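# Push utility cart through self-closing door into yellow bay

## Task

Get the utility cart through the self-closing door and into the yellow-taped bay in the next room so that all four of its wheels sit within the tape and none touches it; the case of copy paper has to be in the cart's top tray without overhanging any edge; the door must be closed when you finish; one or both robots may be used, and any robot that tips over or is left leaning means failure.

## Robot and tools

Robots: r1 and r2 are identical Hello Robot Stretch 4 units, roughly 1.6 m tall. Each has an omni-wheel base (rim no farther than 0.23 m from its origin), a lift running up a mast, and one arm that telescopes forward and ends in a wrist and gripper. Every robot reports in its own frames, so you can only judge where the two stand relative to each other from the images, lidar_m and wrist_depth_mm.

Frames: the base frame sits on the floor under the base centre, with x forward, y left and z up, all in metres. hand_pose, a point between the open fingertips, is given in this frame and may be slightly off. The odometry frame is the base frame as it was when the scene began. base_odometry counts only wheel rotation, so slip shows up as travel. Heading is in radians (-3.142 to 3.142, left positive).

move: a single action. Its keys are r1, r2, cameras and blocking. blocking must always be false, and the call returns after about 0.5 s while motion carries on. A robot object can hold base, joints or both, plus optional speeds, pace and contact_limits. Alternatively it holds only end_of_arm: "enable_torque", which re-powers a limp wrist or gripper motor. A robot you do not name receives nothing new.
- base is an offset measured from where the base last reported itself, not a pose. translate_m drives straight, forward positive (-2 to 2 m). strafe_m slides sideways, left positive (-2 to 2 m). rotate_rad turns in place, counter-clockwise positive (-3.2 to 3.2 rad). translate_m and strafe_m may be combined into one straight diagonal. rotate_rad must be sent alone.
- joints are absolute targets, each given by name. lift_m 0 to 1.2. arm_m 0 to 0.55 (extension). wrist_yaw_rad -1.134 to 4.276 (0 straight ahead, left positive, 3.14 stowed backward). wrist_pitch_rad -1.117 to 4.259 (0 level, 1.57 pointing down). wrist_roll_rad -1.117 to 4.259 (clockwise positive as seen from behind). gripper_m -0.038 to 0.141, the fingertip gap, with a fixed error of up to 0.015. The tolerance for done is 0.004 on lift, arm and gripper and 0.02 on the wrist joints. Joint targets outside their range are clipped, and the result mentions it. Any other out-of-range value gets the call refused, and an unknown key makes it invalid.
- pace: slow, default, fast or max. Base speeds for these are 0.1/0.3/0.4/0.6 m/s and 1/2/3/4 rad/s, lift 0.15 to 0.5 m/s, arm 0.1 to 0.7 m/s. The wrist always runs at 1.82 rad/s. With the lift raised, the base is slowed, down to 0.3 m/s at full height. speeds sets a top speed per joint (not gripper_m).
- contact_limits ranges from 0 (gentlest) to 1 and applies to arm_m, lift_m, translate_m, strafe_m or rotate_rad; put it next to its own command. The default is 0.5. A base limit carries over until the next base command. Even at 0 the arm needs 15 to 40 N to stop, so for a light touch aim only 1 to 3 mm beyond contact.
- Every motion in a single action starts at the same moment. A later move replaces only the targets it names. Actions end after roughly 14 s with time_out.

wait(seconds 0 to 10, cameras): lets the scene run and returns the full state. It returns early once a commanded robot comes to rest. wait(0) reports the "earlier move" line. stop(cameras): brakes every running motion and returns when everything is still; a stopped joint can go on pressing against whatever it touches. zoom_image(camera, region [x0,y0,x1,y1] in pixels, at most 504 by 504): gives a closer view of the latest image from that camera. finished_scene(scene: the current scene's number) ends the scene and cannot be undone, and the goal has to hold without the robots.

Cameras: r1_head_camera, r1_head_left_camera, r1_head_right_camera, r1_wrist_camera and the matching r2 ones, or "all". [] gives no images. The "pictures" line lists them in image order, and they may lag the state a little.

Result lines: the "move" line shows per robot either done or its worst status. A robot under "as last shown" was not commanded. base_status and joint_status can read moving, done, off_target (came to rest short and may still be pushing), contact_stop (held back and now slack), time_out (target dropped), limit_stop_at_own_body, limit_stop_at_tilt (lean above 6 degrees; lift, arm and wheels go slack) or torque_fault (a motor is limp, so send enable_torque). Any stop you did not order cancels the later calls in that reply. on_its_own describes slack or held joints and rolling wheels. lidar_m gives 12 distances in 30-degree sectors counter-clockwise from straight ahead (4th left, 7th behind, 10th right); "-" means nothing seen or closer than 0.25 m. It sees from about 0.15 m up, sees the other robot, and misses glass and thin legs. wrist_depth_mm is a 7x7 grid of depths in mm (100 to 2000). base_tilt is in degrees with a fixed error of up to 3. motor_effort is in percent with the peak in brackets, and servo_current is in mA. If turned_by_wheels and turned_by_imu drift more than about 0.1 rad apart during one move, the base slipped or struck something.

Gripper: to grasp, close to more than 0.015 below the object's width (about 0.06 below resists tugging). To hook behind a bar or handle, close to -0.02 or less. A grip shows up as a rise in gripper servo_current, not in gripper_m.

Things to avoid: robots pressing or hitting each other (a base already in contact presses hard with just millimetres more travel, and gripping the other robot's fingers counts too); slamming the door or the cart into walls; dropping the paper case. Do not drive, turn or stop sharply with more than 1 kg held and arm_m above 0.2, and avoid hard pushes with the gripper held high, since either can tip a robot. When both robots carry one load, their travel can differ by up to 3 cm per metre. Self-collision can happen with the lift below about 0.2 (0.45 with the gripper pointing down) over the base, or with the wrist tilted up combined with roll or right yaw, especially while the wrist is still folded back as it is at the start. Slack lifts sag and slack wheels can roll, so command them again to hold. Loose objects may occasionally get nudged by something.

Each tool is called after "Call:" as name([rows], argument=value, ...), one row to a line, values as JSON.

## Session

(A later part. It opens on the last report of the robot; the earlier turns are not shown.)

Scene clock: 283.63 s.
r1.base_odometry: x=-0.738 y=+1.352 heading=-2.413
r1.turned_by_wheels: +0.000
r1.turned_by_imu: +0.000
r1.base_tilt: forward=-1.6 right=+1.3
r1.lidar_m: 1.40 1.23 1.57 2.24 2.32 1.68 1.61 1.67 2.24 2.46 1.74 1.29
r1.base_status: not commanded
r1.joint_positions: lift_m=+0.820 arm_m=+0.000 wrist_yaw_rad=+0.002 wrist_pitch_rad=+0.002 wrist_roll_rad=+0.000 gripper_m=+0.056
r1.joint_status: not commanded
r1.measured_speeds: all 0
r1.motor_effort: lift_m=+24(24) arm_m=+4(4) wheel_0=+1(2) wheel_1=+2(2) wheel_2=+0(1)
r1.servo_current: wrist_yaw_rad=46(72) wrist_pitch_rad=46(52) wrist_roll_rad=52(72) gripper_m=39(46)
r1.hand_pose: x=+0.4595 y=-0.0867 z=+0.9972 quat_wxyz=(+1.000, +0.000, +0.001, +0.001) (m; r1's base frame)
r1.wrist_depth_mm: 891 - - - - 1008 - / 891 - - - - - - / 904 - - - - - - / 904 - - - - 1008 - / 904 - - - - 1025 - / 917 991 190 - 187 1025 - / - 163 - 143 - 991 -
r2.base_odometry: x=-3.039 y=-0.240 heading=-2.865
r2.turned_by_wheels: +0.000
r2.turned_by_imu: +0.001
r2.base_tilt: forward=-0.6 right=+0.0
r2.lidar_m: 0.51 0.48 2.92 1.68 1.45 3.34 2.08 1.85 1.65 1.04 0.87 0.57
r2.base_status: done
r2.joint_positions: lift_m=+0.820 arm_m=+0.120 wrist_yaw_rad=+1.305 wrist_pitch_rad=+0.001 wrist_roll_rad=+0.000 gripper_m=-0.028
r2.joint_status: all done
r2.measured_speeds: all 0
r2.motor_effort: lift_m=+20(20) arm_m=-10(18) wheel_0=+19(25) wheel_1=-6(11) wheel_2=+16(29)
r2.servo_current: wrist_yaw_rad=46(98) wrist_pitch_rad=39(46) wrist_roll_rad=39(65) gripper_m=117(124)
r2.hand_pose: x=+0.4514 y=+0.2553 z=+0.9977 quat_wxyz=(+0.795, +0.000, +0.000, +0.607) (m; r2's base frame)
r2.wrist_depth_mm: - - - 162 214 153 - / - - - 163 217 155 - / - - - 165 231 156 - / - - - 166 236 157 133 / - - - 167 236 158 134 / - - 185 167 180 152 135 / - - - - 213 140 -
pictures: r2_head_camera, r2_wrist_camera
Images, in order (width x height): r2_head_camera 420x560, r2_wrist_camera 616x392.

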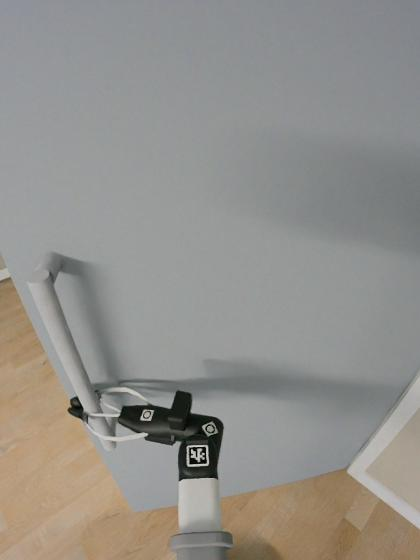

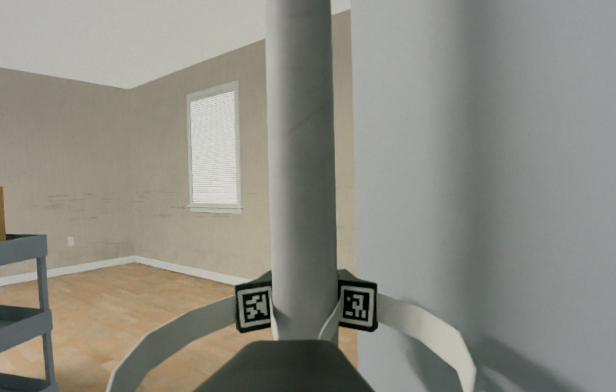

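Call:
move(blocking=false, r2={"base":{"translate_m":-0.12,"strafe_m":-0.13},"joints":{"wrist_yaw_rad":1.45},"speeds":{"wrist_yaw_rad":0.08},"pace":"slow","contact_limits":{"translate_m":0.8}}, r1={"joints":{"lift_m":1.08,"wrist_pitch_rad":1.57,"wrist_roll_rad":1.57,"gripper_m":0.07}}, cameras=[])

Call:
wait(seconds=3.5, cameras=["r2_head_camera","r2_wrist_camera"])

Scene clock: 306.27 s.
move: r1 moving; r2 moving
r1.base_odometry: x=-0.738 y=+1.352 heading=-2.413
r1.turned_by_wheels: +0.000
r1.turned_by_imu: +0.000
r1.base_tilt: forward=-1.6 right=+1.3
r1.lidar_m: 1.41 1.22 1.59 2.25 2.30 1.69 1.62 1.66 2.25 2.46 1.75 1.30
r1.base_status: not commanded
r1.joint_positions: lift_m=+0.858 arm_m=+0.000 wrist_yaw_rad=+0.002 wrist_pitch_rad=+0.583 wrist_roll_rad=+0.582 gripper_m=+0.069
r1.joint_status: lift_m moving; wrist_pitch_rad moving; wrist_roll_rad moving; gripper_m moving
r1.measured_speeds: translate_m=+0.000 strafe_m=+0.000 rotate_rad=+0.000 lift_m=+0.146 arm_m=+0.000 wrist_yaw_rad=+0.000 wrist_pitch_rad=+1.818 wrist_roll_rad=+1.820
r1.motor_effort: lift_m=+26(26) arm_m=+4(4) wheel_0=+1(2) wheel_1=+1(2) wheel_2=+0(1)
r1.servo_current: wrist_yaw_rad=65(65) wrist_pitch_rad=65(78) wrist_roll_rad=98(104) gripper_m=39(65)
r1.hand_pose: x=+0.4119 y=-0.0868 z=+0.8771 quat_wxyz=(+0.918, +0.275, +0.276, -0.081) (m; r1's base frame)
r1.wrist_depth_mm: - - - - 1025 - - / - - - - - - - / - - - - 1808 - 1336 / - - - 1808 1618 1308 1205 / - - 1618 1618 1366 1205 1098 / - 1078 193 1366 191 1078 991 / - 157 1308 151 1078 976 904
r2.base_odometry: x=-3.033 y=-0.228 heading=-2.863
r2.turned_by_wheels: +0.002
r2.turned_by_imu: +0.013
r2.base_tilt: forward=-0.6 right=+0.0
r2.lidar_m: 0.49 0.47 2.93 1.65 1.45 3.22 2.06 1.84 1.66 1.05 0.88 0.57
r2.base_status: translate_m moving; strafe_m moving
r2.joint_positions: lift_m=+0.820 arm_m=+0.120 wrist_yaw_rad=+1.333 wrist_pitch_rad=+0.001 wrist_roll_rad=+0.000 gripper_m=-0.028
r2.joint_status: wrist_yaw_rad moving
r2.measured_speeds: translate_m=-0.033 strafe_m=-0.038 rotate_rad=+0.002 lift_m=+0.000 arm_m=+0.000 wrist_yaw_rad=+0.089 wrist_pitch_rad=+0.000 wrist_roll_rad=+0.000
r2.motor_effort: lift_m=+20(20) arm_m=-10(11) wheel_0=+15(21) wheel_1=-12(12) wheel_2=+20(23)
r2.servo_current: wrist_yaw_rad=39(98) wrist_pitch_rad=39(39) wrist_roll_rad=39(59) gripper_m=117(124)
r2.contact_limits: translate_m 0.8
r2.hand_pose: x=+0.4442 y=+0.2597 z=+0.9977 quat_wxyz=(+0.786, +0.000, +0.000, +0.618) (m; r2's base frame)
r2.wrist_depth_mm: - - - 163 219 153 - / - - - 164 220 162 - / - - - 166 223 157 - / - - - 165 225 158 133 / - - - 168 226 158 134 / - - 184 170 181 153 135 / - - - - 216 146 -
pictures: none
No camera images: "cameras" was empty.

Scene clock: 307.90 s.
earlier move: r1 done; r2 moving
r1.base_odometry: x=-0.738 y=+1.352 heading=-2.413
r1.turned_by_wheels: +0.000
r1.turned_by_imu: +0.000
r1.base_tilt: forward=-1.6 right=+1.3
r1.lidar_m: 1.40 1.18 1.59 2.25 2.31 1.71 1.60 1.69 2.25 2.46 1.74 1.31
r1.base_status: not commanded
r1.joint_positions: lift_m=+1.080 arm_m=+0.000 wrist_yaw_rad=+0.002 wrist_pitch_rad=+1.568 wrist_roll_rad=+1.568 gripper_m=+0.070
r1.joint_status: all done
r1.measured_speeds: all 0
r1.motor_effort: lift_m=+24(28) arm_m=+4(4) wheel_0=+1(2) wheel_1=+2(2) wheel_2=+0(1)
r1.servo_current: wrist_yaw_rad=46(65) wrist_pitch_rad=39(91) wrist_roll_rad=46(104) gripper_m=46(65)
r1.hand_pose: x=+0.1719 y=-0.0874 z=+0.9694 quat_wxyz=(+0.502, +0.499, +0.501, -0.498) (m; r1's base frame)
r1.wrist_depth_mm: 1182 1205 1182 1182 1182 1205 1182 / 1160 1160 1205 1182 1205 1205 1160 / 1138 1182 1182 1182 1182 1182 1182 / 1205 1182 1182 1182 976 1160 1182 / 1182 1182 1205 976 991 976 366 / 1182 1205 191 1205 191 1182 1182 / 1182 1205 1182 151 1205 1182 1182
r2.base_odometry: x=-2.968 y=-0.099 heading=-2.863
r2.turned_by_wheels: +0.001
r2.turned_by_imu: +0.162
r2.base_tilt: forward=-0.7 right=+0.0
r2.lidar_m: 0.46 0.46 3.12 1.53 1.70 2.55 1.84 1.74 1.24 0.88 0.75 0.52
r2.base_status: translate_m moving; strafe_m moving
r2.joint_positions: lift_m=+0.820 arm_m=+0.120 wrist_yaw_rad=+1.451 wrist_pitch_rad=+0.001 wrist_roll_rad=+0.000 gripper_m=-0.028
r2.joint_status: wrist_yaw_rad moving
r2.measured_speeds: translate_m=-0.050 strafe_m=-0.042 rotate_rad=-0.001 lift_m=+0.000 arm_m=+0.000 wrist_yaw_rad=+0.005 wrist_pitch_rad=+0.000 wrist_roll_rad=+0.000
r2.motor_effort: lift_m=+20(20) arm_m=-10(11) wheel_0=+21(24) wheel_1=-5(12) wheel_2=+20(23)
r2.servo_current: wrist_yaw_rad=39(98) wrist_pitch_rad=39(46) wrist_roll_rad=39(59) gripper_m=117(130)
r2.contact_limits: translate_m 0.8
r2.hand_pose: x=+0.4126 y=+0.2758 z=+0.9977 quat_wxyz=(+0.748, +0.000, +0.000, +0.663) (m; r2's base frame)
r2.wrist_depth_mm: - - - 163 211 134 - / - - - 164 213 136 - / - - - 165 233 145 - / - 1708 - 166 220 154 - / - - - 168 221 147 - / - 1499 183 170 181 147 - / - 142 - - 206 127 -
wait: 1.63 of 3.5 s (r1 has come to rest)
pictures: r2_head_camera, r2_wrist_camera
Images, in order (width x height): r2_head_camera 420x560, r2_wrist_camera 616x392.

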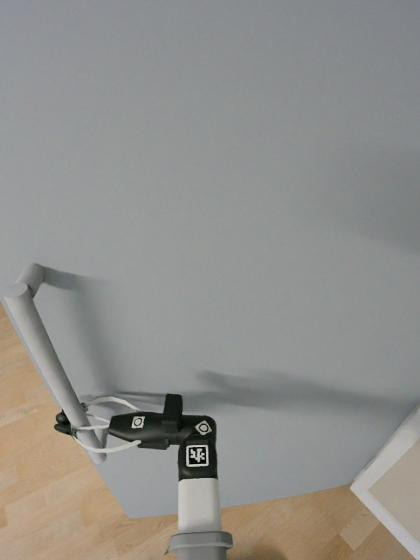

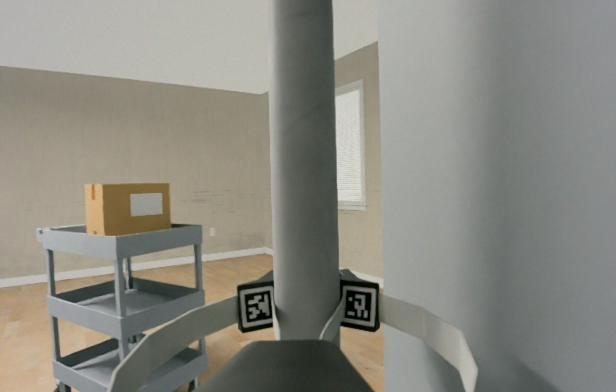

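Call:
wait(seconds=1.5, cameras=["r2_head_camera"])

Scene clock: 311.17 s.
earlier move: r2 done
r1.base_odometry: x=-0.738 y=+1.352 heading=-2.413
r1.turned_by_wheels: +0.000
r1.turned_by_imu: +0.000
r1.base_tilt: forward=-1.6 right=+1.3
r1.lidar_m: 1.43 1.24 1.58 2.24 2.32 1.70 1.62 1.65 2.25 2.46 1.72 1.30
r1.base_status: not commanded
r1.joint_positions: lift_m=+1.080 arm_m=+0.000 wrist_yaw_rad=+0.002 wrist_pitch_rad=+1.568 wrist_roll_rad=+1.568 gripper_m=+0.070
r1.joint_status: all done
r1.measured_speeds: all 0
r1.motor_effort: lift_m=+24(28) arm_m=+4(4) wheel_0=+1(2) wheel_1=+2(2) wheel_2=+0(1)
r1.servo_current: wrist_yaw_rad=65(65) wrist_pitch_rad=46(91) wrist_roll_rad=39(104) gripper_m=46(65)
r1.hand_pose: x=+0.1719 y=-0.0874 z=+0.9694 quat_wxyz=(+0.502, +0.499, +0.501, -0.498) (m; r1's base frame)
r1.wrist_depth_mm: 1182 1205 1182 1205 1182 1182 1182 / 1182 1205 1182 1182 1182 1182 1205 / 1182 1182 1182 1182 1205 1182 1205 / 1182 1205 1182 1160 976 1160 1205 / 1160 1160 1182 991 976 960 366 / 1205 1182 193 1182 190 1205 1205 / 1205 1205 1205 151 1205 1182 1182
r2.base_odometry: x=-2.959 y=-0.083 heading=-2.863
r2.turned_by_wheels: +0.000
r2.turned_by_imu: +0.035
r2.base_tilt: forward=-0.7 right=+0.0
r2.lidar_m: 0.47 0.43 3.15 1.54 1.80 2.43 1.80 1.74 1.23 0.87 0.73 0.50
r2.base_status: done
r2.joint_positions: lift_m=+0.820 arm_m=+0.120 wrist_yaw_rad=+1.451 wrist_pitch_rad=+0.001 wrist_roll_rad=+0.000 gripper_m=-0.028
r2.joint_status: all done
r2.measured_speeds: all 0
r2.motor_effort: lift_m=+20(20) arm_m=-10(11) wheel_0=+17(25) wheel_1=-6(12) wheel_2=+17(23)
r2.servo_current: wrist_yaw_rad=46(98) wrist_pitch_rad=39(46) wrist_roll_rad=39(59) gripper_m=124(130)
r2.contact_limits: translate_m 0.8
r2.hand_pose: x=+0.4124 y=+0.2759 z=+0.9977 quat_wxyz=(+0.748, +0.000, +0.000, +0.664) (m; r2's base frame)
r2.wrist_depth_mm: - - - 163 214 134 - / - - - 164 218 136 - / - - - 167 220 145 - / - 1708 - 165 224 155 - / - - - 169 227 147 - / - 1618 182 167 180 139 - / - 124 - - 229 128 -
wait: 0.00 of 1.5 s (r2 has come to rest)
pictures: r2_head_camera
Images, in order (width x height): r2_head_camera 420x560.

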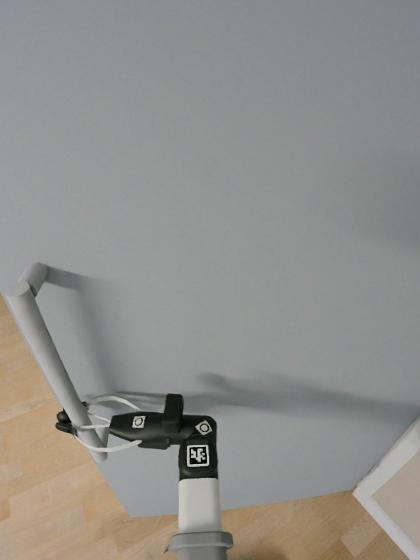

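Call:
move(blocking=false, r2={"base":{"translate_m":-0.14,"strafe_m":-0.17},"joints":{"wrist_yaw_rad":1.57},"speeds":{"wrist_yaw_rad":0.06},"pace":"slow","contact_limits":{"translate_m":0.8}}, cameras=[])

Call:
wait(seconds=4, cameras=["r2_head_camera","r2_wrist_camera"])

Scene clock: 319.37 s.
move: r2 moving
r1: as last shown
r1.lidar_m: 1.43 1.23 1.59 2.24 2.29 1.70 1.61 1.68 2.25 2.47 1.75 1.30
r1.motor_effort: lift_m=+24(24) arm_m=+4(4) wheel_0=+2(2) wheel_1=+2(2) wheel_2=+0(1)
r1.servo_current: wrist_yaw_rad=52(59) wrist_pitch_rad=39(52) wrist_roll_rad=72(72) gripper_m=39(46)
r1.wrist_depth_mm: 1182 1182 1182 1160 1182 1205 1182 / 1182 1182 1205 1160 1205 1205 1205 / 1182 1160 1182 1182 1160 1182 1160 / 1182 1182 1205 1182 976 1205 1182 / 1205 1182 1160 976 976 960 368 / 1182 1182 193 1182 191 1182 1205 / 1182 1182 1138 151 1182 1182 1182
r2.base_odometry: x=-2.954 y=-0.071 heading=-2.861
r2.turned_by_wheels: +0.002
r2.turned_by_imu: +0.022
r2.base_tilt: forward=-0.6 right=+0.0
r2.lidar_m: 0.47 0.44 3.19 1.55 1.86 2.36 1.76 1.71 1.13 0.88 0.69 0.50
r2.base_status: translate_m moving; strafe_m moving
r2.joint_positions: lift_m=+0.820 arm_m=+0.120 wrist_yaw_rad=+1.468 wrist_pitch_rad=+0.001 wrist_roll_rad=+0.000 gripper_m=-0.028
r2.joint_status: wrist_yaw_rad moving
r2.measured_speeds: translate_m=-0.032 strafe_m=-0.039 rotate_rad=+0.002 lift_m=+0.000 arm_m=+0.000 wrist_yaw_rad=+0.056 wrist_pitch_rad=+0.000 wrist_roll_rad=+0.000
r2.motor_effort: lift_m=+20(20) arm_m=-10(11) wheel_0=+19(22) wheel_1=-13(13) wheel_2=+18(19)
r2.servo_current: wrist_yaw_rad=98(98) wrist_pitch_rad=46(46) wrist_roll_rad=46(46) gripper_m=117(117)
r2.contact_limits: translate_m 0.8
r2.hand_pose: x=+0.4078 y=+0.2779 z=+0.9977 quat_wxyz=(+0.742, +0.000, +0.000, +0.670) (m; r2's base frame)
r2.wrist_depth_mm: - - - 164 221 135 - / - - - 163 224 136 - / - - - 166 226 146 - / - 1756 - 165 229 156 - / - - - 167 231 148 - / - 1921 183 168 178 140 - / - 139 - - 234 130 -
pictures: none
No camera images: "cameras" was empty.

Scene clock: 322.37 s.
earlier move: r2 done
r1.base_odometry: x=-0.738 y=+1.352 heading=-2.413
r1.turned_by_wheels: +0.000
r1.turned_by_imu: +0.000
r1.base_tilt: forward=-1.6 right=+1.3
r1.lidar_m: 1.47 1.23 1.57 2.23 2.31 1.70 1.61 1.70 2.26 2.43 1.75 1.29
r1.base_status: not commanded
r1.joint_positions: lift_m=+1.080 arm_m=+0.000 wrist_yaw_rad=+0.002 wrist_pitch_rad=+1.568 wrist_roll_rad=+1.568 gripper_m=+0.070
r1.joint_status: not commanded
r1.measured_speeds: all 0
r1.motor_effort: lift_m=+24(24) arm_m=+4(4) wheel_0=+1(2) wheel_1=+2(2) wheel_2=+0(1)
r1.servo_current: wrist_yaw_rad=52(78) wrist_pitch_rad=39(52) wrist_roll_rad=46(72) gripper_m=33(52)
r1.hand_pose: x=+0.1719 y=-0.0874 z=+0.9694 quat_wxyz=(+0.502, +0.499, +0.501, -0.498) (m; r1's base frame)
r1.wrist_depth_mm: 1182 1182 1182 1182 1182 1182 1182 / 1182 1182 1182 1160 1182 1205 1182 / 1205 1160 1182 1205 1205 1182 1205 / 1160 1182 1182 1182 976 1182 1182 / 1182 1182 1182 991 976 960 366 / 1205 1160 191 1182 191 1205 1205 / 1182 1182 1160 151 1182 1205 1182
r2.base_odometry: x=-2.872 y=+0.119 heading=-2.862
r2.turned_by_wheels: -0.001
r2.turned_by_imu: +0.377
r2.base_tilt: forward=-0.6 right=+0.0
r2.lidar_m: 0.36 0.46 1.72 1.74 2.67 1.83 1.69 1.09 0.77 0.66 0.45 0.38
r2.base_status: done
r2.joint_positions: lift_m=+0.820 arm_m=+0.120 wrist_yaw_rad=+1.555 wrist_pitch_rad=+0.001 wrist_roll_rad=+0.000 gripper_m=-0.028
r2.joint_status: all done
r2.measured_speeds: all 0
r2.motor_effort: lift_m=+20(21) arm_m=-8(13) wheel_0=+12(24) wheel_1=-10(13) wheel_2=+12(21)
r2.servo_current: wrist_yaw_rad=91(117) wrist_pitch_rad=39(52) wrist_roll_rad=46(59) gripper_m=111(124)
r2.contact_limits: translate_m 0.8
r2.hand_pose: x=+0.3832 y=+0.2869 z=+0.9977 quat_wxyz=(+0.713, +0.000, +0.000, +0.701) (m; r2's base frame)
r2.wrist_depth_mm: - - - 173 - 171 - / - - - - - 173 - / - - - 166 - 177 - / - - - 167 - 180 - / - - - 168 - 180 - / - - - 170 175 152 - / - - 158 - - 178 -
wait: 3.00 of 4 s (r2 has come to rest)
pictures: r2_head_camera, r2_wrist_camera
Images, in order (width x height): r2_head_camera 420x560, r2_wrist_camera 616x392.

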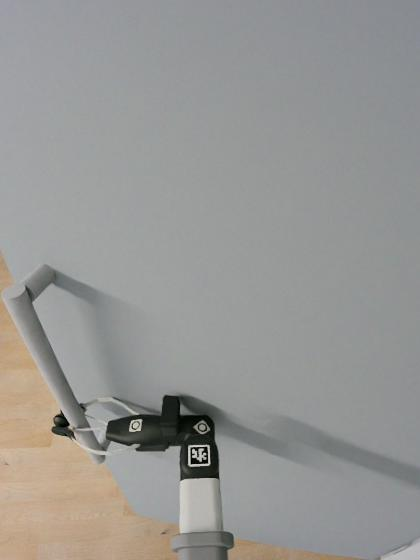

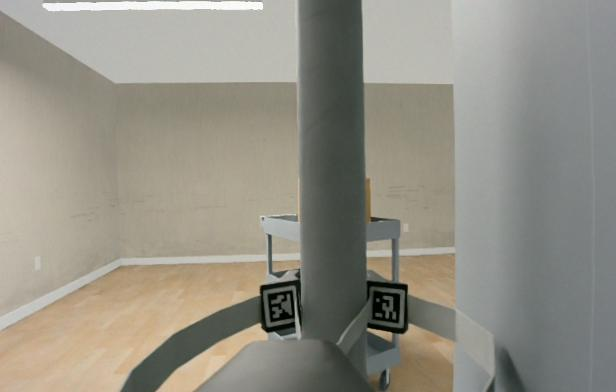

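Call:
move(blocking=false, r2={"base":{"translate_m":-0.2,"strafe_m":-0.03},"pace":"slow","contact_limits":{"translate_m":0.8}}, cameras=[])

Call:
wait(seconds=4, cameras=["r2_head_camera","r2_wrist_camera","r1_head_camera"])

Scene clock: 337.77 s.
move: r2 moving
r1: as last shown
r1.base_tilt: forward=-1.6 right=+1.2
r1.lidar_m: 1.46 1.21 1.62 2.25 2.32 1.71 1.60 1.70 2.26 2.45 1.75 1.30
r1.motor_effort: lift_m=+24(24) arm_m=+4(4) wheel_0=+2(2) wheel_1=+2(2) wheel_2=+1(1)
r1.servo_current: wrist_yaw_rad=52(59) wrist_pitch_rad=46(46) wrist_roll_rad=52(52) gripper_m=39(46)
r1.wrist_depth_mm: 1182 1182 1182 1182 1160 1160 1182 / 1160 1182 1182 1205 1182 1182 1160 / 1182 1182 1182 1205 1182 1205 1229 / 1182 1160 1182 1160 960 1182 1205 / 1205 1205 1205 976 960 976 366 / 1182 1182 191 1182 191 1182 1205 / 1229 1182 1182 151 1182 1182 1182
r2.base_odometry: x=-2.861 y=+0.124 heading=-2.862
r2.turned_by_wheels: +0.000
r2.turned_by_imu: +0.010
r2.base_tilt: forward=-0.7 right=-0.1
r2.lidar_m: 0.38 0.45 1.70 1.76 2.64 1.81 1.66 1.10 0.73 0.68 0.45 0.37
r2.base_status: translate_m moving; strafe_m moving
r2.joint_positions: lift_m=+0.820 arm_m=+0.120 wrist_yaw_rad=+1.555 wrist_pitch_rad=+0.001 wrist_roll_rad=+0.000 gripper_m=-0.029
r2.joint_status: not commanded
r2.measured_speeds: translate_m=-0.052 strafe_m=-0.006 rotate_rad=-0.003 lift_m=+0.000 arm_m=+0.000 wrist_yaw_rad=+0.000 wrist_pitch_rad=+0.000 wrist_roll_rad=+0.000
r2.motor_effort: lift_m=+20(20) arm_m=-8(8) wheel_0=+2(11) wheel_1=-17(17) wheel_2=+18(19)
r2.servo_current: wrist_yaw_rad=91(91) wrist_pitch_rad=39(46) wrist_roll_rad=46(52) gripper_m=117(124)
r2.contact_limits: translate_m 0.8
r2.hand_pose: x=+0.3832 y=+0.2869 z=+0.9977 quat_wxyz=(+0.713, +0.000, +0.000, +0.701) (m; r2's base frame)
r2.wrist_depth_mm: - - - 172 - 170 - / - - - - - 173 - / - - - 166 - 176 - / - - - 167 - 179 - / - - - 168 - 180 - / - - - 170 174 136 - / - - 158 - - 177 -
pictures: none
No camera images: "cameras" was empty.

Scene clock: 340.57 s.
earlier move: r2 done
r1.base_odometry: x=-0.738 y=+1.352 heading=-2.413
r1.turned_by_wheels: +0.000
r1.turned_by_imu: +0.000
r1.base_tilt: forward=-1.6 right=+1.3
r1.lidar_m: 1.54 1.20 1.60 2.25 2.32 1.71 1.61 1.69 2.23 2.46 1.74 1.29
r1.base_status: not commanded
r1.joint_positions: lift_m=+1.080 arm_m=+0.000 wrist_yaw_rad=+0.002 wrist_pitch_rad=+1.568 wrist_roll_rad=+1.568 gripper_m=+0.070
r1.joint_status: not commanded
r1.measured_speeds: all 0
r1.motor_effort: lift_m=+24(24) arm_m=+4(4) wheel_0=+1(2) wheel_1=+2(2) wheel_2=+0(1)
r1.servo_current: wrist_yaw_rad=33(78) wrist_pitch_rad=39(46) wrist_roll_rad=39(72) gripper_m=46(46)
r1.hand_pose: x=+0.1719 y=-0.0874 z=+0.9694 quat_wxyz=(+0.502, +0.499, +0.501, -0.498) (m; r1's base frame)
r1.wrist_depth_mm: 1205 1182 1205 1229 1160 1182 1182 / 1182 1205 1182 1182 1182 1182 1205 / 1205 1182 1182 1205 1182 1205 1182 / 1182 1182 1138 1182 976 1205 1182 / 1205 1160 1160 976 960 976 368 / 1182 1182 192 1160 191 1205 1182 / 1182 1182 1182 151 1205 1182 1182
r2.base_odometry: x=-2.689 y=+0.203 heading=-2.860
r2.turned_by_wheels: +0.001
r2.turned_by_imu: +0.125
r2.base_tilt: forward=-0.6 right=+0.0
r2.lidar_m: 0.38 0.43 1.80 2.29 2.13 1.59 1.54 0.93 0.69 0.66 0.50 0.40
r2.base_status: done
r2.joint_positions: lift_m=+0.820 arm_m=+0.120 wrist_yaw_rad=+1.560 wrist_pitch_rad=+0.001 wrist_roll_rad=+0.000 gripper_m=-0.029
r2.joint_status: not commanded
r2.measured_speeds: all 0
r2.motor_effort: lift_m=+19(20) arm_m=-5(8) wheel_0=+9(13) wheel_1=-8(18) wheel_2=+17(24)
r2.servo_current: wrist_yaw_rad=59(104) wrist_pitch_rad=39(52) wrist_roll_rad=33(59) gripper_m=117(124)
r2.contact_limits: translate_m 0.8
r2.hand_pose: x=+0.3816 y=+0.2874 z=+0.9978 quat_wxyz=(+0.711, +0.000, +0.000, +0.703) (m; r2's base frame)
r2.wrist_depth_mm: - - - 163 - 135 - / - - - 164 - 159 - / - - - 165 - 161 - / - - - 165 1756 141 - / - - - 167 - 141 - / - - - 166 179 141 - / - - - - - 132 -
wait: 2.80 of 4 s (r2 has come to rest)
pictures: r1_head_camera, r2_head_camera, r2_wrist_camera
Images, in order (width x height): r1_head_camera 420x560, r2_head_camera 420x560, r2_wrist_camera 616x392.

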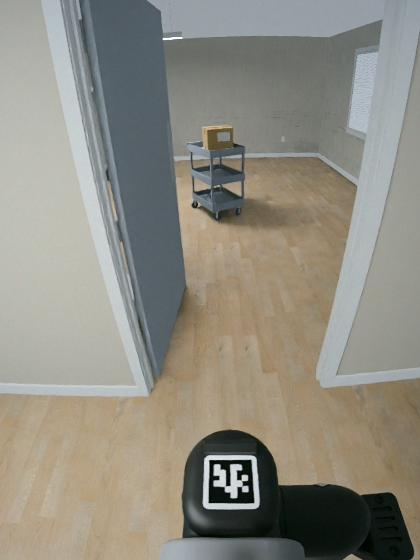

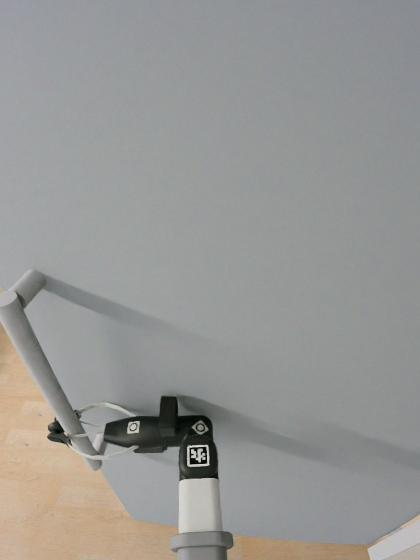

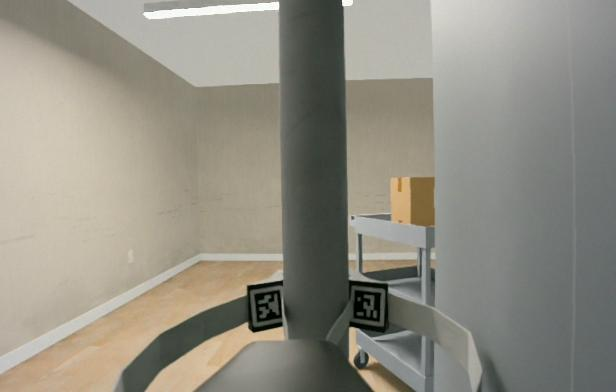

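Call:
move(blocking=false, r1={"base":{"translate_m":2.0,"strafe_m":-0.13},"pace":"default","contact_limits":{"translate_m":0.2}}, cameras=[])

Call:
wait(seconds=10, cameras=["r1_head_camera","r1_head_left_camera"])

Scene clock: 360.73 s.
move: r1 moving
r1.base_odometry: x=-0.762 y=+1.333 heading=-2.413
r1.turned_by_wheels: +0.000
r1.turned_by_imu: +0.000
r1.base_tilt: forward=-1.6 right=+1.3
r1.lidar_m: 1.53 1.18 1.56 2.26 2.31 1.72 1.64 1.74 2.29 2.45 1.70 1.28
r1.base_status: translate_m moving; strafe_m moving
r1.joint_positions: lift_m=+1.080 arm_m=+0.000 wrist_yaw_rad=+0.002 wrist_pitch_rad=+1.568 wrist_roll_rad=+1.568 gripper_m=+0.070
r1.joint_status: not commanded
r1.measured_speeds: translate_m=+0.121 strafe_m=-0.007 rotate_rad=-0.003 lift_m=+0.000 arm_m=+0.000 wrist_yaw_rad=+0.000 wrist_pitch_rad=+0.000 wrist_roll_rad=+0.000
r1.motor_effort: lift_m=+24(24) arm_m=+4(4) wheel_0=+6(9) wheel_1=+6(7) wheel_2=-10(10)
r1.servo_current: wrist_yaw_rad=52(65) wrist_pitch_rad=46(46) wrist_roll_rad=46(78) gripper_m=46(46)
r1.contact_limits: translate_m 0.2
r1.hand_pose: x=+0.1719 y=-0.0874 z=+0.9694 quat_wxyz=(+0.502, +0.499, +0.501, -0.498) (m; r1's base frame)
r1.wrist_depth_mm: 1205 1182 1182 1182 1182 1205 1182 / 1182 1182 1182 1182 1182 1182 1182 / 1182 1205 1205 1229 1205 1160 1205 / 1205 1205 1182 1160 976 1205 1205 / 1160 1182 1182 976 976 976 366 / 1205 1182 192 1182 191 1160 1182 / 1182 1182 1182 151 1182 1160 1182
r2: as last shown
r2.turned_by_wheels: +0.000
r2.turned_by_imu: +0.000
r2.base_tilt: forward=-0.7 right=+0.0
r2.lidar_m: 0.39 0.41 1.81 2.28 2.09 1.58 1.52 0.93 0.69 0.66 0.49 0.39
r2.motor_effort: lift_m=+19(19) arm_m=-5(5) wheel_0=+9(9) wheel_1=-7(8) wheel_2=+18(18)
r2.servo_current: wrist_yaw_rad=65(72) wrist_pitch_rad=33(46) wrist_roll_rad=46(59) gripper_m=124(124)
r2.contact_limits: translate_m 0.8
r2.wrist_depth_mm: - - - 163 - 134 - / - - - 164 - 159 - / - - - 165 - 162 - / - - - 165 1661 141 - / - - - 167 - 141 - / - - - 166 179 141 - / - - - - - 132 -
pictures: none
No camera images: "cameras" was empty.

Scene clock: 368.40 s.
earlier move: r1 done
r1.base_odometry: x=-2.316 y=+0.117 heading=-2.412
r1.turned_by_wheels: +0.000
r1.turned_by_imu: +0.000
r1.base_tilt: forward=-1.6 right=+1.3
r1.lidar_m: 1.64 3.64 0.47 0.45 0.50 0.75 3.69 0.78 0.94 2.24 2.32 3.09
r1.base_status: done
r1.joint_positions: lift_m=+1.080 arm_m=+0.000 wrist_yaw_rad=+0.002 wrist_pitch_rad=+1.568 wrist_roll_rad=+1.568 gripper_m=+0.070
r1.joint_status: not commanded
r1.measured_speeds: all 0
r1.motor_effort: lift_m=+24(24) arm_m=+4(4) wheel_0=+2(9) wheel_1=+3(7) wheel_2=+0(10)
r1.servo_current: wrist_yaw_rad=39(72) wrist_pitch_rad=46(52) wrist_roll_rad=52(78) gripper_m=33(52)
r1.contact_limits: translate_m 0.2
r1.hand_pose: x=+0.1719 y=-0.0874 z=+0.9694 quat_wxyz=(+0.502, +0.499, +0.501, -0.498) (m; r1's base frame)
r1.wrist_depth_mm: 1182 1160 1182 1182 1182 1182 1182 / 1182 1205 1205 1205 1182 1182 1182 / 1160 1182 1182 1182 1182 1160 1182 / 1160 1160 1205 1160 976 1182 1182 / 1182 1182 1205 960 991 1205 359 / 1160 1205 192 1182 190 1182 1182 / 1160 1182 1205 151 1182 1182 1182
r2.base_odometry: x=-2.689 y=+0.203 heading=-2.860
r2.turned_by_wheels: +0.000
r2.turned_by_imu: +0.001
r2.base_tilt: forward=-0.6 right=+0.0
r2.lidar_m: 0.38 0.43 1.80 2.25 2.11 1.59 1.55 0.91 0.69 0.66 0.50 0.40
r2.base_status: not commanded
r2.joint_positions: lift_m=+0.820 arm_m=+0.120 wrist_yaw_rad=+1.560 wrist_pitch_rad=+0.001 wrist_roll_rad=+0.000 gripper_m=-0.029
r2.joint_status: not commanded
r2.measured_speeds: all 0
r2.motor_effort: lift_m=+19(19) arm_m=-5(5) wheel_0=+9(10) wheel_1=-7(8) wheel_2=+18(18)
r2.servo_current: wrist_yaw_rad=46(78) wrist_pitch_rad=39(46) wrist_roll_rad=39(65) gripper_m=111(124)
r2.contact_limits: translate_m 0.8
r2.hand_pose: x=+0.3816 y=+0.2874 z=+0.9978 quat_wxyz=(+0.711, +0.000, +0.000, +0.703) (m; r2's base frame)
r2.wrist_depth_mm: - - - 164 - 135 - / - - - 164 - 159 - / - - - 165 - 161 - / - - - 165 1661 141 - / - - - 167 - 141 - / - - - 167 179 141 - / - - - - - 132 -
wait: 7.67 of 10 s (r1 has come to rest)
pictures: r1_head_camera, r1_head_left_camera
Images, in order (width x height): r1_head_camera 420x560, r1_head_left_camera 420x672.

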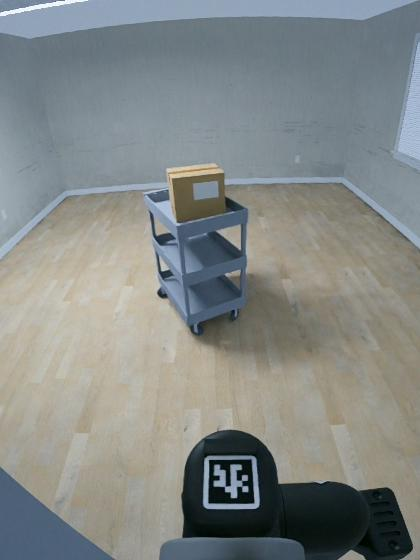

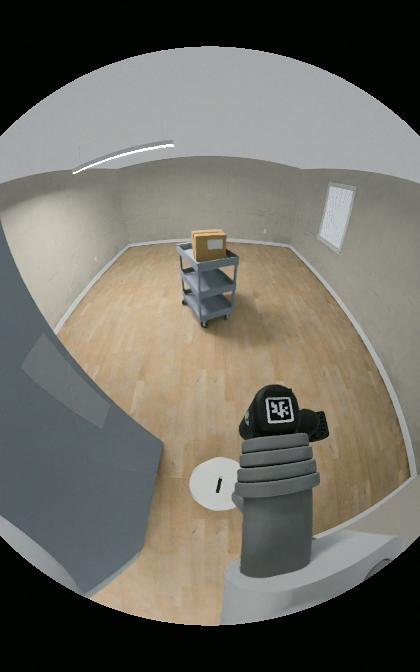

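Call:
move(blocking=false, r1={"base":{"translate_m":0.88,"strafe_m":-0.2},"pace":"default","contact_limits":{"translate_m":0.2}}, cameras=[])

Call:
wait(seconds=8, cameras=[])

Call:
move(blocking=false, r1={"base":{"rotate_rad":0.52},"joints":{"arm_m":0.2},"pace":"default"}, cameras=[])

Call:
wait(seconds=5, cameras=["r1_head_camera","r1_wrist_camera"])

Scene clock: 382.50 s.
move: r1 moving
r1.base_odometry: x=-2.344 y=+0.101 heading=-2.412
r1.turned_by_wheels: +0.000
r1.turned_by_imu: +0.000
r1.base_tilt: forward=-1.6 right=+1.3
r1.lidar_m: 1.59 3.70 0.49 0.45 0.50 0.73 3.71 0.81 0.98 2.22 2.33 3.07
r1.base_status: translate_m moving; strafe_m moving
r1.joint_positions: lift_m=+1.080 arm_m=+0.000 wrist_yaw_rad=+0.002 wrist_pitch_rad=+1.568 wrist_roll_rad=+1.568 gripper_m=+0.070
r1.joint_status: not commanded
r1.measured_speeds: translate_m=+0.122 strafe_m=-0.029 rotate_rad=-0.006 lift_m=+0.000 arm_m=+0.000 wrist_yaw_rad=+0.000 wrist_pitch_rad=+0.000 wrist_roll_rad=+0.000
r1.motor_effort: lift_m=+24(24) arm_m=+4(4) wheel_0=+8(9) wheel_1=+3(6) wheel_2=-9(9)
r1.servo_current: wrist_yaw_rad=59(59) wrist_pitch_rad=39(52) wrist_roll_rad=59(59) gripper_m=39(52)
r1.contact_limits: translate_m 0.2
r1.hand_pose: x=+0.1719 y=-0.0874 z=+0.9694 quat_wxyz=(+0.502, +0.499, +0.501, -0.498) (m; r1's base frame)
r1.wrist_depth_mm: 1182 1182 1182 1205 1205 1182 1182 / 1160 1182 1182 1205 1182 1182 1205 / 1182 1160 1182 1182 1205 1182 1182 / 1160 1182 1205 1182 976 1182 1205 / 1182 1182 1182 976 976 1182 375 / 1205 1182 192 1182 191 1182 1160 / 1160 1160 1160 152 1182 1205 1182
r2: as last shown
r2.turned_by_imu: +0.000
r2.base_tilt: forward=-0.7 right=+0.0
r2.lidar_m: 0.39 0.43 1.79 2.26 2.11 1.60 1.54 0.94 0.67 0.66 0.50 0.40
r2.motor_effort: lift_m=+19(19) arm_m=-5(5) wheel_0=+9(9) wheel_1=-8(8) wheel_2=+18(18)
r2.servo_current: wrist_yaw_rad=59(72) wrist_pitch_rad=46(46) wrist_roll_rad=46(52) gripper_m=111(117)
r2.contact_limits: translate_m 0.8
r2.wrist_depth_mm: - - - 164 - 135 - / - - - 164 - 159 - / - - - 165 - 162 - / - - - 165 1708 140 - / - - - 167 - 141 - / - - - 167 179 141 - / - - - - - 132 -
pictures: none
No camera images: "cameras" was empty.

Scene clock: 386.47 s.
earlier move: r1 done
r1.base_odometry: x=-3.105 y=-0.320 heading=-2.412
r1.turned_by_wheels: +0.000
r1.turned_by_imu: -0.001
r1.base_tilt: forward=-1.6 right=+1.3
r1.lidar_m: 0.88 0.85 2.85 2.68 0.86 0.94 1.53 1.59 2.10 2.01 2.08 2.76
r1.base_status: done
r1.joint_positions: lift_m=+1.080 arm_m=+0.000 wrist_yaw_rad=+0.002 wrist_pitch_rad=+1.568 wrist_roll_rad=+1.568 gripper_m=+0.070
r1.joint_status: not commanded
r1.measured_speeds: all 0
r1.motor_effort: lift_m=+24(24) arm_m=+3(4) wheel_0=+2(10) wheel_1=+1(6) wheel_2=-1(10)
r1.servo_current: wrist_yaw_rad=46(78) wrist_pitch_rad=39(52) wrist_roll_rad=52(72) gripper_m=46(52)
r1.contact_limits: translate_m 0.2
r1.hand_pose: x=+0.1719 y=-0.0874 z=+0.9694 quat_wxyz=(+0.502, +0.499, +0.501, -0.498) (m; r1's base frame)
r1.wrist_depth_mm: 1182 1182 1182 1205 1205 1182 1205 / 1160 1205 1182 1205 1182 1182 1182 / 1182 1205 1182 1160 1182 1182 1182 / 1205 1182 1160 1182 976 1182 1160 / 1205 1182 1182 991 991 1205 364 / 1160 1160 192 1160 191 1160 1205 / 1042 1182 1229 152 1182 1205 1182
r2.base_odometry: x=-2.689 y=+0.203 heading=-2.860
r2.turned_by_wheels: +0.000
r2.turned_by_imu: +0.001
r2.base_tilt: forward=-0.6 right=+0.0
r2.lidar_m: 0.37 0.43 1.79 2.25 2.11 1.57 1.54 0.94 0.70 0.66 0.48 0.39
r2.base_status: not commanded
r2.joint_positions: lift_m=+0.820 arm_m=+0.120 wrist_yaw_rad=+1.560 wrist_pitch_rad=+0.001 wrist_roll_rad=+0.000 gripper_m=-0.029
r2.joint_status: not commanded
r2.measured_speeds: all 0
r2.motor_effort: lift_m=+19(19) arm_m=-5(5) wheel_0=+9(10) wheel_1=-7(8) wheel_2=+17(18)
r2.servo_current: wrist_yaw_rad=52(78) wrist_pitch_rad=39(52) wrist_roll_rad=39(65) gripper_m=117(124)
r2.contact_limits: translate_m 0.8
r2.hand_pose: x=+0.3816 y=+0.2874 z=+0.9978 quat_wxyz=(+0.711, +0.000, +0.000, +0.703) (m; r2's base frame)
r2.wrist_depth_mm: - - - 163 - 135 - / - - - 164 - 159 - / - - - 165 - 161 - / - - - 166 1708 141 - / - - - 167 - 141 - / - - - 167 178 142 - / - - - - - 132 -
wait: 3.97 of 8 s (r1 has come to rest)
pictures: none
No camera images: "cameras" was empty.

Scene clock: 386.97 s.
move: r1 moving
r1.base_odometry: x=-3.105 y=-0.320 heading=-2.241
r1.turned_by_wheels: +0.171
r1.turned_by_imu: +0.172
r1.base_tilt: forward=-1.6 right=+1.2
r1.lidar_m: 0.86 0.84 2.73 2.68 0.84 1.20 1.52 1.69 2.05 2.03 2.22 3.33
r1.base_status: rotate_rad moving
r1.joint_positions: lift_m=+1.080 arm_m=+0.051 wrist_yaw_rad=+0.002 wrist_pitch_rad=+1.568 wrist_roll_rad=+1.568 gripper_m=+0.070
r1.joint_status: arm_m moving
r1.measured_speeds: translate_m=+0.001 strafe_m=+0.001 rotate_rad=+0.658 lift_m=+0.000 arm_m=+0.195 wrist_yaw_rad=+0.000 wrist_pitch_rad=+0.000 wrist_roll_rad=+0.000
r1.motor_effort: lift_m=+24(24) arm_m=+8(8) wheel_0=-6(8) wheel_1=-5(7) wheel_2=-5(7)
r1.servo_current: wrist_yaw_rad=39(59) wrist_pitch_rad=39(46) wrist_roll_rad=39(65) gripper_m=39(46)
r1.hand_pose: x=+0.2227 y=-0.0874 z=+0.9694 quat_wxyz=(+0.502, +0.499, +0.501, -0.498) (m; r1's base frame)
r1.wrist_depth_mm: 1205 1205 1182 1160 1182 1182 1182 / 1182 1160 1160 1182 1205 1205 1160 / 1182 1182 1182 1182 1182 1182 1205 / 1182 1182 1182 1182 960 1205 1160 / 1160 1205 1182 1182 976 1182 1182 / 1042 1182 191 1160 191 1205 1182 / - 1078 1160 151 1182 1182 1182
r2: as last shown
r2.turned_by_imu: +0.000
r2.lidar_m: 0.39 0.44 1.79 2.25 2.09 1.59 1.53 0.94 0.69 0.66 0.50 0.38
r2.motor_effort: lift_m=+18(19) arm_m=-5(5) wheel_0=+9(9) wheel_1=-7(8) wheel_2=+18(18)
r2.servo_current: wrist_yaw_rad=65(72) wrist_pitch_rad=39(46) wrist_roll_rad=39(59) gripper_m=117(124)
r2.contact_limits: translate_m 0.8
r2.wrist_depth_mm: - - - 164 - 134 - / - - - 164 - 159 - / - - - 164 - 161 - / - - - 165 1708 141 - / - - - 167 - 141 - / - - - 166 179 141 - / - - - - - 132 -
pictures: none
No camera images: "cameras" was empty.

Scene clock: 388.17 s.
earlier move: r1 done
r1.base_odometry: x=-3.105 y=-0.320 heading=-1.893
r1.turned_by_wheels: +0.348
r1.turned_by_imu: +0.350
r1.base_tilt: forward=-1.6 right=+1.3
r1.lidar_m: 0.85 2.86 2.69 0.85 0.93 1.53 1.56 2.11 2.03 2.10 2.77 0.89
r1.base_status: done
r1.joint_positions: lift_m=+1.080 arm_m=+0.200 wrist_yaw_rad=+0.002 wrist_pitch_rad=+1.568 wrist_roll_rad=+1.568 gripper_m=+0.070
r1.joint_status: all done
r1.measured_speeds: all 0
r1.motor_effort: lift_m=+24(24) arm_m=+4(8) wheel_0=-2(8) wheel_1=-3(7) wheel_2=-1(7)
r1.servo_current: wrist_yaw_rad=46(65) wrist_pitch_rad=39(46) wrist_roll_rad=46(65) gripper_m=46(46)
r1.hand_pose: x=+0.3718 y=-0.0874 z=+0.9694 quat_wxyz=(+0.502, +0.499, +0.501, -0.498) (m; r1's base frame)
r1.wrist_depth_mm: 1182 1182 1182 1182 1182 1182 1182 / - 1182 1182 1182 1205 1182 1205 / - 1182 1182 1182 1182 1205 1182 / - 1182 1182 1182 1138 960 1182 / - 1182 1182 1205 976 976 1205 / 1182 1182 193 1182 190 976 1205 / 1205 1182 1182 151 1182 1182 1182
r2.base_odometry: x=-2.689 y=+0.203 heading=-2.860
r2.turned_by_wheels: +0.000
r2.turned_by_imu: +0.000
r2.base_tilt: forward=-0.7 right=+0.0
r2.lidar_m: 0.37 0.42 1.52 2.28 2.13 1.58 1.55 0.91 0.69 0.64 0.50 0.40
r2.base_status: not commanded
r2.joint_positions: lift_m=+0.820 arm_m=+0.120 wrist_yaw_rad=+1.560 wrist_pitch_rad=+0.001 wrist_roll_rad=+0.000 gripper_m=-0.029
r2.joint_status: not commanded
r2.measured_speeds: all 0
r2.motor_effort: lift_m=+19(19) arm_m=-5(5) wheel_0=+9(10) wheel_1=-8(8) wheel_2=+18(18)
r2.servo_current: wrist_yaw_rad=59(72) wrist_pitch_rad=39(46) wrist_roll_rad=52(59) gripper_m=117(124)
r2.contact_limits: translate_m 0.8
r2.hand_pose: x=+0.3816 y=+0.2874 z=+0.9978 quat_wxyz=(+0.711, +0.000, +0.000, +0.703) (m; r2's base frame)
r2.wrist_depth_mm: - - - 163 - 134 - / - - - 164 - 159 - / - - - 165 - 162 - / - - - 165 1708 141 - / - - - 167 - 141 - / - - - 167 178 141 - / - - - - - 132 -
wait: 1.20 of 5 s (r1 has come to rest)
pictures: r1_head_camera, r1_wrist_camera
Images, in order (width x height): r1_head_camera 420x560, r1_wrist_camera 616x392.

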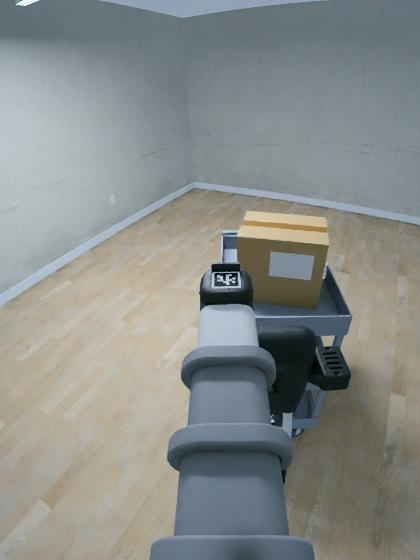

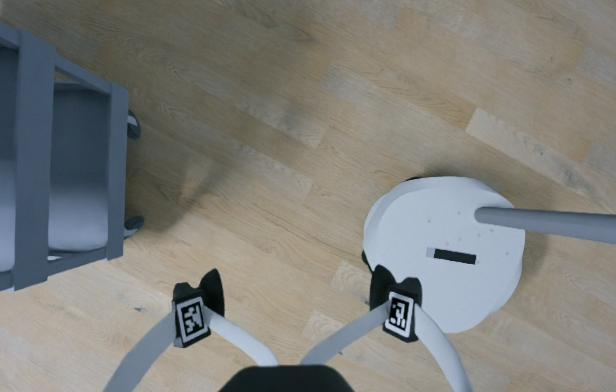

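Call:
move(blocking=false, r1={"base":{"translate_m":0.23,"strafe_m":-0.16},"pace":"default","contact_limits":{"translate_m":0.1}}, cameras=[])

Call:
wait(seconds=4, cameras=["r1_head_camera","r1_wrist_camera"])

Scene clock: 398.20 s.
move: r1 moving
r1.base_odometry: x=-3.133 y=-0.341 heading=-1.893
r1.turned_by_wheels: +0.000
r1.turned_by_imu: +0.000
r1.base_tilt: forward=-1.6 right=+1.3
r1.lidar_m: 0.81 2.86 2.69 0.87 0.92 1.56 1.59 2.16 2.04 2.09 2.77 0.83
r1.base_status: translate_m moving; strafe_m moving
r1.joint_positions: lift_m=+1.080 arm_m=+0.200 wrist_yaw_rad=+0.002 wrist_pitch_rad=+1.568 wrist_roll_rad=+1.568 gripper_m=+0.070
r1.joint_status: not commanded
r1.measured_speeds: translate_m=+0.111 strafe_m=-0.077 rotate_rad=+0.002 lift_m=+0.000 arm_m=+0.000 wrist_yaw_rad=+0.000 wrist_pitch_rad=+0.000 wrist_roll_rad=+0.000
r1.motor_effort: lift_m=+24(24) arm_m=+4(5) wheel_0=+9(11) wheel_1=-4(6) wheel_2=-8(9)
r1.servo_current: wrist_yaw_rad=52(65) wrist_pitch_rad=39(46) wrist_roll_rad=46(72) gripper_m=46(46)
r1.contact_limits: translate_m 0.1
r1.hand_pose: x=+0.3718 y=-0.0874 z=+0.9694 quat_wxyz=(+0.502, +0.499, +0.501, -0.498) (m; r1's base frame)
r1.wrist_depth_mm: 1182 1205 1160 1182 1182 1160 1182 / - 1182 1160 1182 1205 1182 1160 / - 1182 1182 1160 1182 1182 1182 / - 1160 1182 1182 1060 976 1160 / - 1205 1182 1182 976 976 1160 / 1160 1205 192 1182 191 991 1182 / 1182 1182 1205 151 1182 1182 1205
r2: as last shown
r2.base_tilt: forward=-0.6 right=+0.0
r2.lidar_m: 0.38 0.42 1.52 2.26 2.10 1.57 1.54 0.91 0.70 0.66 0.49 0.38
r2.motor_effort: lift_m=+19(19) arm_m=-5(5) wheel_0=+9(9) wheel_1=-7(8) wheel_2=+18(18)
r2.servo_current: wrist_yaw_rad=59(72) wrist_pitch_rad=39(46) wrist_roll_rad=46(59) gripper_m=117(117)
r2.contact_limits: translate_m 0.8
r2.wrist_depth_mm: - - - 163 - 134 - / - - - 164 - 159 - / - - - 165 - 162 - / - - - 166 1708 141 - / - - - 167 - 141 - / - - - 167 179 141 - / - - - - - 132 -
pictures: none
No camera images: "cameras" was empty.

Scene clock: 400.00 s.
earlier move: r1 done
r1.base_odometry: x=-3.330 y=-0.488 heading=-1.893
r1.turned_by_wheels: +0.000
r1.turned_by_imu: +0.000
r1.base_tilt: forward=-1.6 right=+1.3
r1.lidar_m: 0.61 0.65 2.73 1.45 1.06 1.78 1.86 2.12 1.99 2.06 2.71 0.62
r1.base_status: done
r1.joint_positions: lift_m=+1.080 arm_m=+0.200 wrist_yaw_rad=+0.002 wrist_pitch_rad=+1.568 wrist_roll_rad=+1.568 gripper_m=+0.070
r1.joint_status: not commanded
r1.measured_speeds: all 0
r1.motor_effort: lift_m=+24(24) arm_m=+4(5) wheel_0=+2(12) wheel_1=-3(6) wheel_2=+2(9)
r1.servo_current: wrist_yaw_rad=52(65) wrist_pitch_rad=46(52) wrist_roll_rad=52(78) gripper_m=39(46)
r1.contact_limits: translate_m 0.1
r1.hand_pose: x=+0.3718 y=-0.0874 z=+0.9694 quat_wxyz=(+0.502, +0.499, +0.501, -0.498) (m; r1's base frame)
r1.wrist_depth_mm: 1160 1160 1205 1182 1160 1182 1205 / 402 1182 1160 1182 1205 1205 1182 / 382 676 1182 1182 1205 1182 1205 / 387 - 1182 1182 1118 991 1182 / 392 - 1182 1160 976 976 1182 / 392 - 191 1182 191 991 1182 / 370 144 1205 151 1205 1182 1160
r2.base_odometry: x=-2.689 y=+0.203 heading=-2.860
r2.turned_by_wheels: +0.000
r2.turned_by_imu: +0.000
r2.base_tilt: forward=-0.7 right=+0.0
r2.lidar_m: 0.38 0.44 1.53 2.29 2.10 1.55 1.53 0.92 0.67 0.67 0.51 0.38
r2.base_status: not commanded
r2.joint_positions: lift_m=+0.820 arm_m=+0.120 wrist_yaw_rad=+1.560 wrist_pitch_rad=+0.001 wrist_roll_rad=+0.000 gripper_m=-0.029
r2.joint_status: not commanded
r2.measured_speeds: all 0
r2.motor_effort: lift_m=+19(19) arm_m=-5(5) wheel_0=+9(10) wheel_1=-8(8) wheel_2=+17(18)
r2.servo_current: wrist_yaw_rad=52(72) wrist_pitch_rad=39(46) wrist_roll_rad=59(59) gripper_m=117(124)
r2.contact_limits: translate_m 0.8
r2.hand_pose: x=+0.3816 y=+0.2874 z=+0.9978 quat_wxyz=(+0.711, +0.000, +0.000, +0.703) (m; r2's base frame)
r2.wrist_depth_mm: - - - 163 - 134 - / - - - 164 - 159 - / - - - 165 - 161 - / - - - 165 1661 141 - / - - - 167 - 141 - / - - - 167 178 141 - / - - - - - 132 -
wait: 1.80 of 4 s (r1 has come to rest)
pictures: r1_head_camera, r1_wrist_camera
Images, in order (width x height): r1_head_camera 420x560, r1_wrist_camera 616x392.

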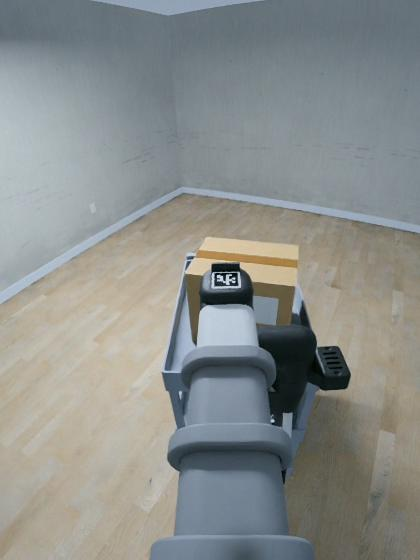

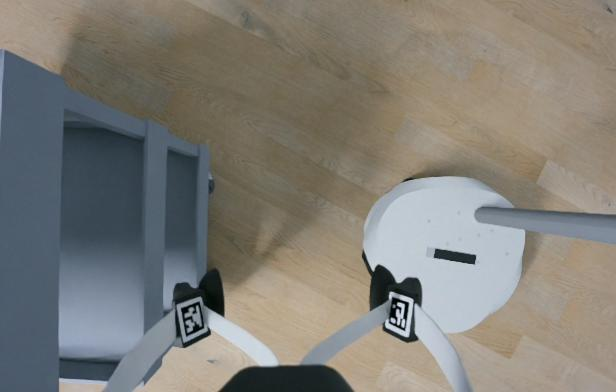

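Call:
move(blocking=false, r1={"base":{"translate_m":0.255,"strafe_m":-0.015},"pace":"slow","contact_limits":{"translate_m":0.1}}, cameras=[])

Call:
wait(seconds=5, cameras=["r1_head_camera","r1_wrist_camera"])

Scene clock: 408.73 s.
move: r1 moving
r1.base_odometry: x=-3.334 y=-0.500 heading=-1.892
r1.turned_by_wheels: +0.000
r1.turned_by_imu: +0.000
r1.base_tilt: forward=-1.6 right=+1.3
r1.lidar_m: 0.59 0.66 2.72 1.44 1.08 1.81 1.86 2.12 2.01 2.03 2.74 0.62
r1.base_status: translate_m moving; strafe_m moving
r1.joint_positions: lift_m=+1.080 arm_m=+0.200 wrist_yaw_rad=+0.002 wrist_pitch_rad=+1.568 wrist_roll_rad=+1.568 gripper_m=+0.070
r1.joint_status: not commanded
r1.measured_speeds: translate_m=+0.049 strafe_m=-0.003 rotate_rad=+0.002 lift_m=+0.000 arm_m=+0.000 wrist_yaw_rad=+0.000 wrist_pitch_rad=+0.000 wrist_roll_rad=+0.000
r1.motor_effort: lift_m=+24(24) arm_m=+4(4) wheel_0=+5(7) wheel_1=+5(5) wheel_2=-6(6)
r1.servo_current: wrist_yaw_rad=52(65) wrist_pitch_rad=39(46) wrist_roll_rad=52(59) gripper_m=39(46)
r1.contact_limits: translate_m 0.1
r1.hand_pose: x=+0.3718 y=-0.0874 z=+0.9694 quat_wxyz=(+0.502, +0.499, +0.501, -0.498) (m; r1's base frame)
r1.wrist_depth_mm: 1182 1182 1205 1182 1205 1160 1205 / 384 1205 1182 1160 1182 1205 1160 / 370 615 1182 1182 1182 1229 1182 / 373 - 1160 1182 1138 976 1182 / 377 - 1205 1205 976 976 1182 / 375 - 193 1160 190 991 1182 / 375 145 1205 151 1182 1182 1182
r2: as last shown
r2.lidar_m: 0.38 0.42 1.52 2.27 2.09 1.59 1.52 0.93 0.68 0.64 0.47 0.39
r2.motor_effort: lift_m=+19(19) arm_m=-5(5) wheel_0=+9(9) wheel_1=-8(8) wheel_2=+18(18)
r2.servo_current: wrist_yaw_rad=52(72) wrist_pitch_rad=39(46) wrist_roll_rad=39(52) gripper_m=111(124)
r2.contact_limits: translate_m 0.8
r2.wrist_depth_mm: - - - 164 - 135 - / - - - 164 - 159 - / - - - 165 - 162 - / - - - 165 1708 141 - / - - - 167 - 142 - / - - - 167 178 141 - / - - - - - 132 -
pictures: none
No camera images: "cameras" was empty.

Scene clock: 412.07 s.
earlier move: r1 done
r1.base_odometry: x=-3.424 y=-0.725 heading=-1.892
r1.turned_by_wheels: +0.000
r1.turned_by_imu: +0.000
r1.base_tilt: forward=-1.6 right=+1.3
r1.lidar_m: 0.35 0.38 2.63 2.70 1.16 2.04 2.07 2.24 2.10 2.16 2.81 0.39
r1.base_status: done
r1.joint_positions: lift_m=+1.080 arm_m=+0.200 wrist_yaw_rad=+0.002 wrist_pitch_rad=+1.568 wrist_roll_rad=+1.568 gripper_m=+0.070
r1.joint_status: not commanded
r1.measured_speeds: all 0
r1.motor_effort: lift_m=+24(24) arm_m=+4(5) wheel_0=+4(8) wheel_1=+2(6) wheel_2=-3(7)
r1.servo_current: wrist_yaw_rad=59(65) wrist_pitch_rad=52(52) wrist_roll_rad=65(72) gripper_m=46(46)
r1.contact_limits: translate_m 0.1
r1.hand_pose: x=+0.3718 y=-0.0874 z=+0.9694 quat_wxyz=(+0.502, +0.499, +0.501, -0.498) (m; r1's base frame)
r1.wrist_depth_mm: 1205 1182 1182 1160 1182 1182 1182 / 384 382 377 1182 1205 1182 1182 / 233 397 397 1182 1182 1160 1205 / 211 319 399 1182 1118 976 1160 / 222 340 397 1182 976 960 1205 / 243 366 193 1182 191 976 1205 / 251 309 397 143 1205 1160 1182
r2.base_odometry: x=-2.689 y=+0.203 heading=-2.860
r2.turned_by_wheels: +0.000
r2.turned_by_imu: +0.000
r2.base_tilt: forward=-0.6 right=+0.0
r2.lidar_m: 0.38 0.43 1.55 2.26 2.12 1.59 1.54 0.95 0.68 0.66 0.50 0.39
r2.base_status: not commanded
r2.joint_positions: lift_m=+0.820 arm_m=+0.120 wrist_yaw_rad=+1.560 wrist_pitch_rad=+0.001 wrist_roll_rad=+0.000 gripper_m=-0.029
r2.joint_status: not commanded
r2.measured_speeds: all 0
r2.motor_effort: lift_m=+19(19) arm_m=-5(5) wheel_0=+9(10) wheel_1=-7(8) wheel_2=+17(18)
r2.servo_current: wrist_yaw_rad=65(85) wrist_pitch_rad=46(46) wrist_roll_rad=46(59) gripper_m=111(124)
r2.contact_limits: translate_m 0.8
r2.hand_pose: x=+0.3816 y=+0.2874 z=+0.9978 quat_wxyz=(+0.711, +0.000, +0.000, +0.703) (m; r2's base frame)
r2.wrist_depth_mm: - - - 163 - 134 - / - - - 164 - 159 - / - - - 165 - 162 - / - - - 165 1708 141 - / - - - 167 - 142 - / - - - 166 179 141 - / - - - - - 132 -
wait: 3.33 of 5 s (r1 has come to rest)
pictures: r1_head_camera, r1_wrist_camera
Images, in order (width x height): r1_head_camera 420x560, r1_wrist_camera 616x392.

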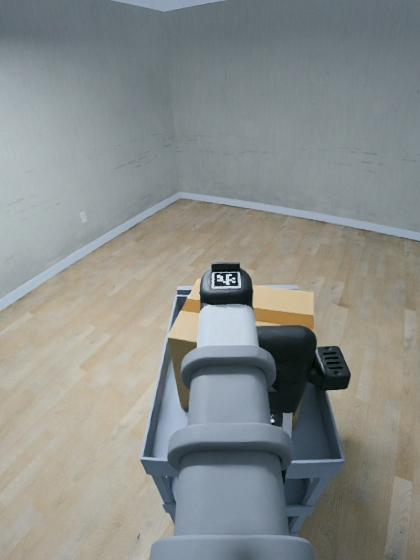

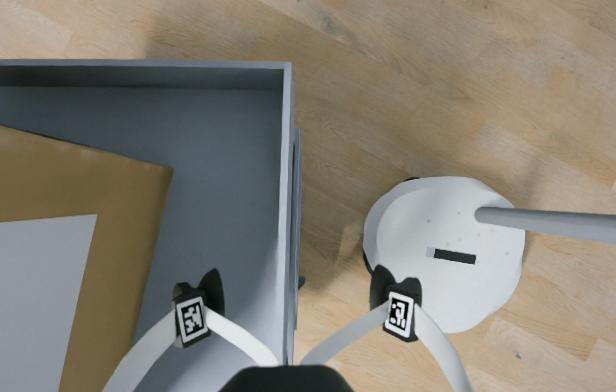

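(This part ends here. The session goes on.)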